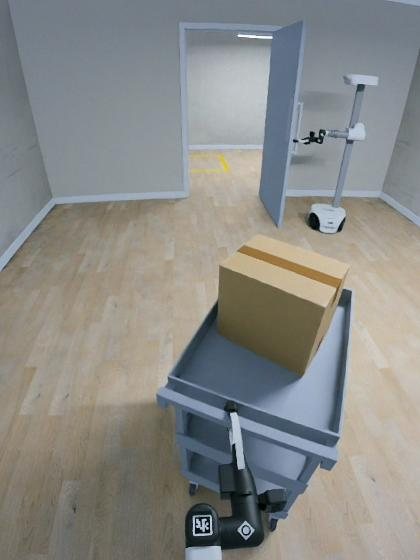

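Request:
{"name": "move", "arguments": {
  "blocking": false,
  "r2": {"base": {"strafe_m": -0.36, "translate_m": -0.1}, "pace": "slow", "contact_limits": {"strafe_m": 0.4}},
  "cameras": []
}}

Request:
{"name": "wait", "arguments": {
  "seconds": 6,
  "cameras": []
}}

Request:
{"name": "move", "arguments": {
  "blocking": false,
  "r2": {"base": {"rotate_rad": 0.25}, "pace": "slow", "contact_limits": {"rotate_rad": 0.4}},
  "cameras": []
}}

Request:
{"name": "wait", "arguments": {
  "seconds": 3,
  "cameras": ["r2_head_camera"]
}}

Scene clock: 1114.63 s.
move: r2 moving
r1: as last shown
r1.lidar_m: 0.43 0.52 2.41 2.40 2.57 1.54 1.30 1.32 1.13 0.97 0.98 0.62
r1.motor_effort: lift_m=+24(24) arm_m=-5(5) wheel_0=+16(16) wheel_1=+0(0) wheel_2=+15(15)
r1.servo_current: wrist_yaw_rad=91(117) wrist_pitch_rad=39(52) wrist_roll_rad=52(59) gripper_m=65(72)
r1.contact_limits: translate_m 0.6
r1.wrist_depth_mm: - - 256 234 224 211 201 / - - 256 234 224 213 202 / - - 257 234 225 212 202 / - - 258 172 226 212 204 / - - 259 235 226 213 204 / - - 181 169 226 216 204 / - 150 259 177 155 213 206
r2.base_odometry: x=-0.168 y=-0.684 heading=-2.930
r2.turned_by_wheels: +0.002
r2.turned_by_imu: +0.002
r2.base_tilt: forward=-0.7 right=+0.0
r2.lidar_m: 0.49 2.65 1.89 1.75 1.85 1.74 1.65 1.70 2.28 2.95 3.07 0.42
r2.base_status: translate_m moving; strafe_m moving
r2.joint_positions: lift_m=+0.687 arm_m=+0.060 wrist_yaw_rad=+0.007 wrist_pitch_rad=+0.007 wrist_roll_rad=+1.569 gripper_m=-0.029
r2.joint_status: not commanded
r2.measured_speeds: translate_m=-0.013 strafe_m=-0.048 rotate_rad=+0.002 lift_m=+0.000 arm_m=+0.000 wrist_yaw_rad=+0.008 wrist_pitch_rad=+0.000 wrist_roll_rad=+0.000
r2.motor_effort: lift_m=+21(22) arm_m=+4(4) wheel_0=+18(18) wheel_1=-7(7) wheel_2=+11(11)
r2.servo_current: wrist_yaw_rad=52(59) wrist_pitch_rad=52(52) wrist_roll_rad=52(52) gripper_m=85(91)
r2.contact_limits: strafe_m 0.4
r2.hand_pose: x=+0.5199 y=-0.0854 z=+0.8629 quat_wxyz=(+0.708, +0.707, +0.005, +0.000) (m; r2's base frame)
r2.wrist_depth_mm: - 347 343 105 162 - - / - 375 379 116 174 - - / - 430 424 123 187 - - / - 500 480 133 203 - - / - - - 145 221 1708 517 / - - 187 160 179 1576 477 / - - - - 265 1661 1182
pictures: none
No camera images: "cameras" was empty.

Scene clock: 1119.13 s.
earlier move: r2 done
r1.base_odometry: x=-1.808 y=-1.216 heading=+1.626
r1.turned_by_wheels: +0.000
r1.turned_by_imu: +0.000
r1.base_tilt: forward=-1.6 right=+1.2
r1.lidar_m: 0.44 0.51 2.42 2.32 2.53 1.53 1.31 1.32 1.12 0.98 0.96 0.60
r1.base_status: not commanded
r1.joint_positions: lift_m=+0.780 arm_m=+0.060 wrist_yaw_rad=+0.483 wrist_pitch_rad=+0.002 wrist_roll_rad=+0.000 gripper_m=-0.029
r1.joint_status: not commanded
r1.measured_speeds: all 0
r1.motor_effort: lift_m=+24(24) arm_m=-5(5) wheel_0=+15(16) wheel_1=+0(1) wheel_2=+15(15)
r1.servo_current: wrist_yaw_rad=104(117) wrist_pitch_rad=46(52) wrist_roll_rad=33(65) gripper_m=72(72)
r1.contact_limits: translate_m 0.6
r1.hand_pose: x=+0.5270 y=+0.0566 z=+0.9572 quat_wxyz=(+0.971, +0.000, +0.001, +0.239) (m; r1's base frame)
r1.wrist_depth_mm: - - 255 234 224 211 201 / - - 256 234 225 212 202 / - - 257 234 226 212 203 / - - 258 172 226 212 204 / - - 260 236 226 213 204 / - - 180 169 226 216 204 / - 150 259 178 155 212 206
r2.base_odometry: x=-0.147 y=-0.324 heading=-2.931
r2.turned_by_wheels: -0.001
r2.turned_by_imu: +0.001
r2.base_tilt: forward=-0.7 right=+0.0
r2.lidar_m: 0.43 3.17 2.25 2.10 2.22 1.60 1.52 1.61 2.11 2.61 2.71 0.50
r2.base_status: done
r2.joint_positions: lift_m=+0.687 arm_m=+0.060 wrist_yaw_rad=+0.007 wrist_pitch_rad=+0.007 wrist_roll_rad=+1.569 gripper_m=-0.029
r2.joint_status: not commanded
r2.measured_speeds: all 0
r2.motor_effort: lift_m=+21(22) arm_m=+4(4) wheel_0=+3(18) wheel_1=-7(9) wheel_2=+10(13)
r2.servo_current: wrist_yaw_rad=59(72) wrist_pitch_rad=46(52) wrist_roll_rad=59(59) gripper_m=85(98)
r2.contact_limits: strafe_m 0.4
r2.hand_pose: x=+0.5199 y=-0.0854 z=+0.8629 quat_wxyz=(+0.708, +0.707, +0.005, +0.000) (m; r2's base frame)
r2.wrist_depth_mm: - - - 182 244 1661 1205 / - - - 180 242 1808 - / - - 439 178 238 798 - / - 445 442 236 236 842 - / - 452 459 174 234 820 - / - 469 186 172 179 809 - / - - 473 - 229 539 -
wait: 4.50 of 6 s (r2 has come to rest)
pictures: none
No camera images: "cameras" was empty.

Scene clock: 1119.63 s.
move: r2 moving
r1: as last shown
r1.lidar_m: 0.46 0.53 2.43 2.31 2.55 1.54 1.31 1.32 1.14 0.96 0.98 0.61
r1.motor_effort: lift_m=+24(24) arm_m=-5(5) wheel_0=+16(16) wheel_1=+0(0) wheel_2=+15(15)
r1.servo_current: wrist_yaw_rad=78(104) wrist_pitch_rad=39(46) wrist_roll_rad=46(52) gripper_m=72(72)
r1.contact_limits: translate_m 0.6
r1.wrist_depth_mm: - - 255 234 224 211 201 / - - 256 234 224 213 202 / - - 255 234 226 211 203 / - - 259 171 225 213 204 / - - 259 234 227 213 204 / - - 181 169 226 215 205 / - 150 258 177 156 212 204
r2.base_odometry: x=-0.147 y=-0.324 heading=-2.807
r2.turned_by_wheels: +0.124
r2.turned_by_imu: +0.120
r2.base_tilt: forward=-0.6 right=+0.1
r2.lidar_m: 0.45 2.81 2.17 2.12 2.02 1.59 1.54 1.67 2.43 2.59 2.80 0.49
r2.base_status: rotate_rad moving
r2.joint_positions: lift_m=+0.687 arm_m=+0.060 wrist_yaw_rad=-0.006 wrist_pitch_rad=+0.007 wrist_roll_rad=+1.569 gripper_m=-0.029
r2.joint_status: not commanded
r2.measured_speeds: translate_m=+0.002 strafe_m=+0.001 rotate_rad=+0.486 lift_m=+0.000 arm_m=+0.000 wrist_yaw_rad=+0.000 wrist_pitch_rad=+0.000 wrist_roll_rad=+0.000
r2.motor_effort: lift_m=+21(21) arm_m=+4(4) wheel_0=-8(15) wheel_1=-10(10) wheel_2=-13(14)
r2.servo_current: wrist_yaw_rad=52(72) wrist_pitch_rad=52(52) wrist_roll_rad=46(59) gripper_m=85(98)
r2.contact_limits: rotate_rad 0.4
r2.hand_pose: x=+0.5187 y=-0.0892 z=+0.8629 quat_wxyz=(+0.708, +0.707, +0.000, -0.005) (m; r2's base frame)
r2.wrist_depth_mm: - - - 168 228 1661 - / - - - 168 229 778 - / - 433 433 169 229 831 - / - 455 449 229 230 842 - / - 469 462 170 231 831 - / - - 187 171 179 - - / - - - - 233 1618 484
pictures: none
No camera images: "cameras" was empty.

Scene clock: 1120.43 s.
earlier move: r2 done
r1.base_odometry: x=-1.808 y=-1.216 heading=+1.626
r1.turned_by_wheels: +0.000
r1.turned_by_imu: +0.000
r1.base_tilt: forward=-1.6 right=+1.2
r1.lidar_m: 0.44 0.52 2.43 2.35 2.56 1.53 1.29 1.31 1.14 0.98 0.97 0.61
r1.base_status: not commanded
r1.joint_positions: lift_m=+0.780 arm_m=+0.060 wrist_yaw_rad=+0.483 wrist_pitch_rad=+0.002 wrist_roll_rad=+0.000 gripper_m=-0.029
r1.joint_status: not commanded
r1.measured_speeds: all 0
r1.motor_effort: lift_m=+24(24) arm_m=-5(5) wheel_0=+16(16) wheel_1=+0(1) wheel_2=+15(15)
r1.servo_current: wrist_yaw_rad=98(117) wrist_pitch_rad=39(52) wrist_roll_rad=46(72) gripper_m=65(72)
r1.contact_limits: translate_m 0.6
r1.hand_pose: x=+0.5270 y=+0.0566 z=+0.9572 quat_wxyz=(+0.971, +0.000, +0.001, +0.239) (m; r1's base frame)
r1.wrist_depth_mm: - - 255 234 223 211 201 / - - 256 231 224 213 202 / - - 256 234 226 211 203 / - - 259 172 226 213 202 / - - 259 235 226 213 204 / - - 181 169 225 216 204 / - 150 258 178 155 213 205
r2.base_odometry: x=-0.147 y=-0.324 heading=-2.683
r2.turned_by_wheels: +0.125
r2.turned_by_imu: +0.121
r2.base_tilt: forward=-0.7 right=+0.0
r2.lidar_m: 0.47 2.57 2.11 2.11 1.83 1.56 1.55 1.74 2.60 2.60 2.96 0.46
r2.base_status: done
r2.joint_positions: lift_m=+0.687 arm_m=+0.060 wrist_yaw_rad=-0.006 wrist_pitch_rad=+0.007 wrist_roll_rad=+1.569 gripper_m=-0.029
r2.joint_status: not commanded
r2.measured_speeds: all 0
r2.motor_effort: lift_m=+21(22) arm_m=+4(4) wheel_0=-6(15) wheel_1=-5(10) wheel_2=-8(14)
r2.servo_current: wrist_yaw_rad=59(72) wrist_pitch_rad=46(52) wrist_roll_rad=59(59) gripper_m=85(98)
r2.contact_limits: rotate_rad 0.4
r2.hand_pose: x=+0.5187 y=-0.0892 z=+0.8629 quat_wxyz=(+0.708, +0.707, +0.000, -0.005) (m; r2's base frame)
r2.wrist_depth_mm: - 549 517 139 195 - - / - 394 397 145 202 - - / - 430 424 150 210 - - / - 469 459 156 219 - - / - - 492 164 227 - - / - - 187 168 178 1430 477 / - - - - 246 1661 1160
wait: 0.80 of 3 s (r2 has come to rest)
pictures: r2_head_camera
Images, in order (width x height): r2_head_camera 420x560.

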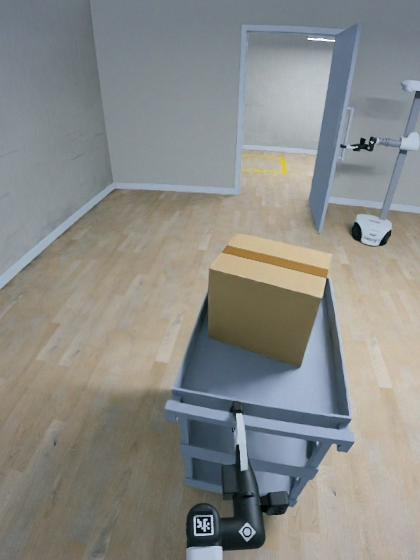

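Request:
{"name": "move", "arguments": {
  "blocking": false,
  "r2": {"base": {"strafe_m": -0.12}, "pace": "slow", "contact_limits": {"strafe_m": 0.4}},
  "cameras": []
}}

Request:
{"name": "wait", "arguments": {
  "seconds": 6,
  "cameras": []
}}

Request:
{"name": "move", "arguments": {
  "blocking": false,
  "r2": {"base": {"translate_m": 0.15, "strafe_m": -0.015}, "pace": "slow", "contact_limits": {"translate_m": 0.4}},
  "cameras": []
}}

Request:
{"name": "wait", "arguments": {
  "seconds": 3,
  "cameras": ["r2_head_camera"]
}}

Scene clock: 1129.77 s.
move: r2 moving
r1: as last shown
r1.lidar_m: 0.45 0.54 2.44 2.34 2.57 1.51 1.30 1.31 1.13 0.99 0.96 0.61
r1.motor_effort: lift_m=+24(24) arm_m=-4(5) wheel_0=+16(16) wheel_1=+0(1) wheel_2=+15(15)
r1.servo_current: wrist_yaw_rad=85(98) wrist_pitch_rad=52(52) wrist_roll_rad=39(72) gripper_m=72(72)
r1.contact_limits: translate_m 0.6
r1.wrist_depth_mm: - - 254 234 224 211 202 / - - 256 234 224 213 202 / - - 257 234 226 212 202 / - - 258 172 226 213 204 / - - 259 235 226 213 205 / - - 181 169 226 216 204 / - 150 258 177 155 212 205
r2.base_odometry: x=-0.153 y=-0.311 heading=-2.682
r2.turned_by_wheels: +0.000
r2.turned_by_imu: +0.001
r2.base_tilt: forward=-0.7 right=+0.1
r2.lidar_m: 0.47 2.56 2.13 2.13 1.87 1.55 1.54 1.73 2.61 2.60 2.95 0.43
r2.base_status: strafe_m moving
r2.joint_positions: lift_m=+0.687 arm_m=+0.060 wrist_yaw_rad=-0.002 wrist_pitch_rad=+0.007 wrist_roll_rad=+1.569 gripper_m=-0.029
r2.joint_status: not commanded
r2.measured_speeds: translate_m=-0.001 strafe_m=-0.056 rotate_rad=+0.004 lift_m=+0.000 arm_m=+0.000 wrist_yaw_rad=+0.031 wrist_pitch_rad=+0.000 wrist_roll_rad=+0.000
r2.motor_effort: lift_m=+21(22) arm_m=+4(4) wheel_0=+9(9) wheel_1=-8(9) wheel_2=-1(6)
r2.servo_current: wrist_yaw_rad=59(65) wrist_pitch_rad=52(52) wrist_roll_rad=52(59) gripper_m=85(85)
r2.contact_limits: strafe_m 0.4
r2.hand_pose: x=+0.5191 y=-0.0880 z=+0.8629 quat_wxyz=(+0.708, +0.707, +0.002, -0.003) (m; r2's base frame)
r2.wrist_depth_mm: - 424 404 136 191 - - / - 392 394 142 198 750 - / - 427 424 147 206 - - / - 473 459 154 216 - - / - - 500 162 226 1863 - / - - 186 167 179 1464 480 / - - - - 247 1576 1182
pictures: none
No camera images: "cameras" was empty.

Scene clock: 1131.60 s.
earlier move: r2 done
r1.base_odometry: x=-1.808 y=-1.216 heading=+1.626
r1.turned_by_wheels: +0.000
r1.turned_by_imu: +0.000
r1.base_tilt: forward=-1.5 right=+1.2
r1.lidar_m: 0.41 0.53 2.38 2.29 2.58 1.51 1.31 1.32 1.12 0.98 0.98 0.61
r1.base_status: not commanded
r1.joint_positions: lift_m=+0.780 arm_m=+0.060 wrist_yaw_rad=+0.483 wrist_pitch_rad=+0.002 wrist_roll_rad=+0.000 gripper_m=-0.029
r1.joint_status: not commanded
r1.measured_speeds: all 0
r1.motor_effort: lift_m=+24(24) arm_m=-5(5) wheel_0=+15(16) wheel_1=+0(1) wheel_2=+15(15)
r1.servo_current: wrist_yaw_rad=91(111) wrist_pitch_rad=39(52) wrist_roll_rad=65(72) gripper_m=59(72)
r1.contact_limits: translate_m 0.6
r1.hand_pose: x=+0.5270 y=+0.0566 z=+0.9572 quat_wxyz=(+0.971, +0.000, +0.001, +0.239) (m; r1's base frame)
r1.wrist_depth_mm: - - 256 234 224 211 201 / - - 256 234 224 213 202 / - - 257 233 225 213 203 / - - 258 171 227 213 204 / - - 259 236 227 213 204 / - - 180 169 226 215 204 / - 150 259 177 155 213 206
r2.base_odometry: x=-0.200 y=-0.217 heading=-2.682
r2.turned_by_wheels: +0.000
r2.turned_by_imu: +0.001
r2.base_tilt: forward=-0.6 right=+0.0
r2.lidar_m: 0.47 2.72 2.24 2.22 1.86 1.58 1.56 1.78 2.49 2.49 2.83 0.46
r2.base_status: done
r2.joint_positions: lift_m=+0.687 arm_m=+0.060 wrist_yaw_rad=+0.004 wrist_pitch_rad=+0.007 wrist_roll_rad=+1.569 gripper_m=-0.029
r2.joint_status: not commanded
r2.measured_speeds: all 0
r2.motor_effort: lift_m=+21(22) arm_m=+4(4) wheel_0=+8(20) wheel_1=-3(9) wheel_2=+0(6)
r2.servo_current: wrist_yaw_rad=39(72) wrist_pitch_rad=46(52) wrist_roll_rad=46(59) gripper_m=91(91)
r2.contact_limits: strafe_m 0.4
r2.hand_pose: x=+0.5196 y=-0.0862 z=+0.8629 quat_wxyz=(+0.708, +0.707, +0.004, -0.001) (m; r2's base frame)
r2.wrist_depth_mm: - - - 148 204 691 - / - 407 402 152 211 - - / - 424 421 155 216 809 - / - 459 449 159 220 820 - / - - 480 166 228 - - / - - 186 168 179 1576 521 / - - - - 240 1576 462
wait: 1.83 of 6 s (r2 has come to rest)
pictures: none
No camera images: "cameras" was empty.

Scene clock: 1132.10 s.
move: r2 moving
r1: as last shown
r1.base_tilt: forward=-1.6 right=+1.2
r1.lidar_m: 0.44 0.53 2.41 2.27 2.58 1.53 1.31 1.32 1.14 0.96 0.97 0.59
r1.motor_effort: lift_m=+24(24) arm_m=-5(5) wheel_0=+16(16) wheel_1=+0(0) wheel_2=+15(15)
r1.servo_current: wrist_yaw_rad=98(104) wrist_pitch_rad=39(52) wrist_roll_rad=59(65) gripper_m=65(72)
r1.contact_limits: translate_m 0.6
r1.wrist_depth_mm: - - 254 233 223 210 201 / - - 255 233 224 213 202 / - - 256 233 226 211 203 / - - 259 172 226 213 204 / - - 260 236 227 213 204 / - - 181 169 226 215 204 / - 150 260 178 156 212 206
r2.base_odometry: x=-0.211 y=-0.221 heading=-2.682
r2.turned_by_wheels: +0.000
r2.turned_by_imu: +0.000
r2.base_tilt: forward=-0.6 right=+0.1
r2.lidar_m: 0.45 2.71 2.23 2.22 1.91 1.60 1.57 1.78 2.51 2.48 2.83 0.45
r2.base_status: translate_m moving; strafe_m moving
r2.joint_positions: lift_m=+0.687 arm_m=+0.060 wrist_yaw_rad=+0.003 wrist_pitch_rad=+0.007 wrist_roll_rad=+1.569 gripper_m=-0.029
r2.joint_status: not commanded
r2.measured_speeds: translate_m=+0.049 strafe_m=-0.005 rotate_rad=+0.002 lift_m=+0.000 arm_m=+0.000 wrist_yaw_rad=+0.000 wrist_pitch_rad=+0.000 wrist_roll_rad=+0.000
r2.motor_effort: lift_m=+21(22) arm_m=+4(4) wheel_0=+13(16) wheel_1=+7(7) wheel_2=-13(15)
r2.servo_current: wrist_yaw_rad=46(59) wrist_pitch_rad=46(52) wrist_roll_rad=52(59) gripper_m=85(91)
r2.contact_limits: translate_m 0.4
r2.hand_pose: x=+0.5195 y=-0.0866 z=+0.8629 quat_wxyz=(+0.708, +0.707, +0.004, -0.001) (m; r2's base frame)
r2.wrist_depth_mm: - - - 147 204 732 - / - 404 404 152 210 - - / - 424 421 155 216 798 - / - 459 449 159 221 831 - / - - 477 166 228 - - / - - 186 168 179 1576 517 / - - - - 239 1576 466
pictures: none
No camera images: "cameras" was empty.

Scene clock: 1134.40 s.
earlier move: r2 done
r1.base_odometry: x=-1.808 y=-1.216 heading=+1.626
r1.turned_by_wheels: +0.000
r1.turned_by_imu: +0.000
r1.base_tilt: forward=-1.6 right=+1.2
r1.lidar_m: 0.43 0.53 2.23 2.16 2.57 1.54 1.32 1.32 1.12 0.98 0.97 0.60
r1.base_status: not commanded
r1.joint_positions: lift_m=+0.780 arm_m=+0.060 wrist_yaw_rad=+0.483 wrist_pitch_rad=+0.002 wrist_roll_rad=+0.000 gripper_m=-0.029
r1.joint_status: not commanded
r1.measured_speeds: all 0
r1.motor_effort: lift_m=+24(24) arm_m=-5(5) wheel_0=+15(16) wheel_1=+0(1) wheel_2=+15(15)
r1.servo_current: wrist_yaw_rad=85(111) wrist_pitch_rad=46(59) wrist_roll_rad=39(65) gripper_m=65(72)
r1.contact_limits: translate_m 0.6
r1.hand_pose: x=+0.5270 y=+0.0566 z=+0.9572 quat_wxyz=(+0.971, +0.000, +0.001, +0.239) (m; r1's base frame)
r1.wrist_depth_mm: - - 255 233 223 211 202 / - - 255 232 224 213 202 / - - 257 234 225 212 202 / - - 258 172 227 213 204 / - - 260 234 226 214 204 / - - 181 169 225 215 205 / - 150 259 178 155 212 205
r2.base_odometry: x=-0.340 y=-0.270 heading=-2.683
r2.turned_by_wheels: -0.001
r2.turned_by_imu: -0.001
r2.base_tilt: forward=-0.7 right=+0.1
r2.lidar_m: 0.48 2.69 2.21 2.17 2.08 1.70 1.70 1.93 2.52 2.50 2.84 0.48
r2.base_status: done
r2.joint_positions: lift_m=+0.687 arm_m=+0.060 wrist_yaw_rad=-0.005 wrist_pitch_rad=+0.007 wrist_roll_rad=+1.569 gripper_m=-0.029
r2.joint_status: not commanded
r2.measured_speeds: all 0
r2.motor_effort: lift_m=+21(22) arm_m=+4(5) wheel_0=+0(16) wheel_1=+5(8) wheel_2=-12(16)
r2.servo_current: wrist_yaw_rad=46(65) wrist_pitch_rad=46(59) wrist_roll_rad=39(59) gripper_m=85(98)
r2.contact_limits: translate_m 0.4
r2.hand_pose: x=+0.5188 y=-0.0888 z=+0.8629 quat_wxyz=(+0.708, +0.707, +0.001, -0.004) (m; r2's base frame)
r2.wrist_depth_mm: - - - 139 195 - - / - 392 394 145 202 - - / - 424 421 149 210 - - / - 466 455 156 219 - - / - - 492 164 227 - - / - - 186 168 178 1576 480 / - - - - - 1618 1160
wait: 2.30 of 3 s (r2 has come to rest)
pictures: r2_head_camera
Images, in order (width x height): r2_head_camera 420x560.

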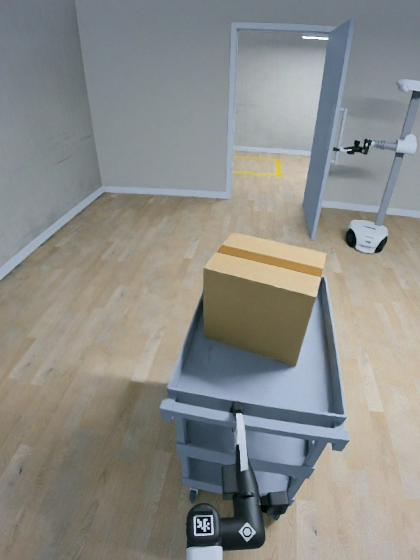

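Request:
{"name": "move", "arguments": {
  "blocking": false,
  "r2": {"base": {"translate_m": 0.19, "strafe_m": -0.06}, "pace": "slow", "contact_limits": {"translate_m": 0.4}},
  "cameras": []
}}

Request:
{"name": "wait", "arguments": {
  "seconds": 4,
  "cameras": ["r2_head_camera"]
}}

Scene clock: 1147.03 s.
move: r2 moving
r1: as last shown
r1.lidar_m: 0.45 0.53 2.22 2.15 2.57 1.53 1.30 1.32 1.11 0.98 0.99 0.63
r1.servo_current: wrist_yaw_rad=91(98) wrist_pitch_rad=39(46) wrist_roll_rad=59(59) gripper_m=72(72)
r1.contact_limits: translate_m 0.6
r1.wrist_depth_mm: - - 255 233 224 209 201 / - - 256 233 224 212 202 / - - 257 233 225 211 203 / - - 258 172 226 213 204 / - - 258 234 225 213 204 / - - 181 169 225 215 204 / - 150 259 177 155 213 206
r2.base_odometry: x=-0.353 y=-0.272 heading=-2.683
r2.turned_by_wheels: +0.000
r2.turned_by_imu: +0.000
r2.base_tilt: forward=-0.7 right=+0.1
r2.lidar_m: 0.48 2.71 2.21 2.19 2.12 1.75 1.74 1.99 2.52 2.50 2.84 0.47
r2.base_status: translate_m moving; strafe_m moving
r2.joint_positions: lift_m=+0.687 arm_m=+0.060 wrist_yaw_rad=-0.005 wrist_pitch_rad=+0.007 wrist_roll_rad=+1.569 gripper_m=-0.029
r2.joint_status: not commanded
r2.measured_speeds: translate_m=+0.048 strafe_m=-0.016 rotate_rad=-0.002 lift_m=+0.000 arm_m=+0.000 wrist_yaw_rad=+0.000 wrist_pitch_rad=+0.000 wrist_roll_rad=+0.000
r2.motor_effort: lift_m=+21(21) arm_m=+4(4) wheel_0=+8(10) wheel_1=+5(7) wheel_2=-14(17)
r2.servo_current: wrist_yaw_rad=46(65) wrist_pitch_rad=46(59) wrist_roll_rad=46(52) gripper_m=85(91)
r2.contact_limits: translate_m 0.4
r2.hand_pose: x=+0.5188 y=-0.0888 z=+0.8629 quat_wxyz=(+0.708, +0.707, +0.001, -0.004) (m; r2's base frame)
r2.wrist_depth_mm: - - - 138 193 - - / - 392 392 143 202 - - / - 427 421 149 209 - - / - 469 455 155 218 - - / - - 496 163 226 - - / - - 186 168 178 1537 473 / - - - - 245 1661 1182
pictures: none
No camera images: "cameras" was empty.

Scene clock: 1149.77 s.
earlier move: r2 done
r1.base_odometry: x=-1.808 y=-1.216 heading=+1.626
r1.turned_by_wheels: +0.000
r1.turned_by_imu: +0.000
r1.base_tilt: forward=-1.6 right=+1.2
r1.lidar_m: 0.43 0.52 2.03 2.00 2.60 1.52 1.31 1.30 1.13 0.96 0.96 0.61
r1.base_status: not commanded
r1.joint_positions: lift_m=+0.780 arm_m=+0.060 wrist_yaw_rad=+0.483 wrist_pitch_rad=+0.002 wrist_roll_rad=+0.000 gripper_m=-0.029
r1.joint_status: not commanded
r1.measured_speeds: all 0
r1.motor_effort: lift_m=+24(24) arm_m=-5(5) wheel_0=+15(16) wheel_1=+0(1) wheel_2=+15(15)
r1.servo_current: wrist_yaw_rad=98(111) wrist_pitch_rad=33(46) wrist_roll_rad=39(65) gripper_m=72(72)
r1.contact_limits: translate_m 0.6
r1.hand_pose: x=+0.5270 y=+0.0566 z=+0.9572 quat_wxyz=(+0.971, +0.000, +0.001, +0.239) (m; r1's base frame)
r1.wrist_depth_mm: - - 256 234 224 212 202 / - - 256 231 225 213 202 / - - 257 234 224 211 203 / - - 258 172 225 213 204 / - - 259 235 226 213 204 / - - 181 170 227 215 204 / - 150 260 178 155 212 205
r2.base_odometry: x=-0.537 y=-0.300 heading=-2.682
r2.turned_by_wheels: +0.001
r2.turned_by_imu: +0.002
r2.base_tilt: forward=-0.6 right=+0.1
r2.lidar_m: 0.49 2.73 2.24 2.22 2.31 1.92 1.92 2.17 2.49 2.47 2.82 0.44
r2.base_status: done
r2.joint_positions: lift_m=+0.687 arm_m=+0.060 wrist_yaw_rad=+0.000 wrist_pitch_rad=+0.007 wrist_roll_rad=+1.569 gripper_m=-0.029
r2.joint_status: not commanded
r2.measured_speeds: all 0
r2.motor_effort: lift_m=+21(22) arm_m=+4(5) wheel_0=+8(12) wheel_1=+5(7) wheel_2=-4(17)
r2.servo_current: wrist_yaw_rad=46(65) wrist_pitch_rad=46(59) wrist_roll_rad=46(59) gripper_m=91(91)
r2.contact_limits: translate_m 0.4
r2.hand_pose: x=+0.5192 y=-0.0875 z=+0.8629 quat_wxyz=(+0.708, +0.707, +0.002, -0.003) (m; r2's base frame)
r2.wrist_depth_mm: - 357 362 121 177 - - / - 382 384 126 186 - - / - 430 424 135 197 - - / - 484 466 143 210 - - / - - 521 154 224 1708 - / - - 186 167 179 1464 477 / - - - - - 1537 1182
wait: 2.73 of 4 s (r2 has come to rest)
pictures: r2_head_camera
Images, in order (width x height): r2_head_camera 420x560.

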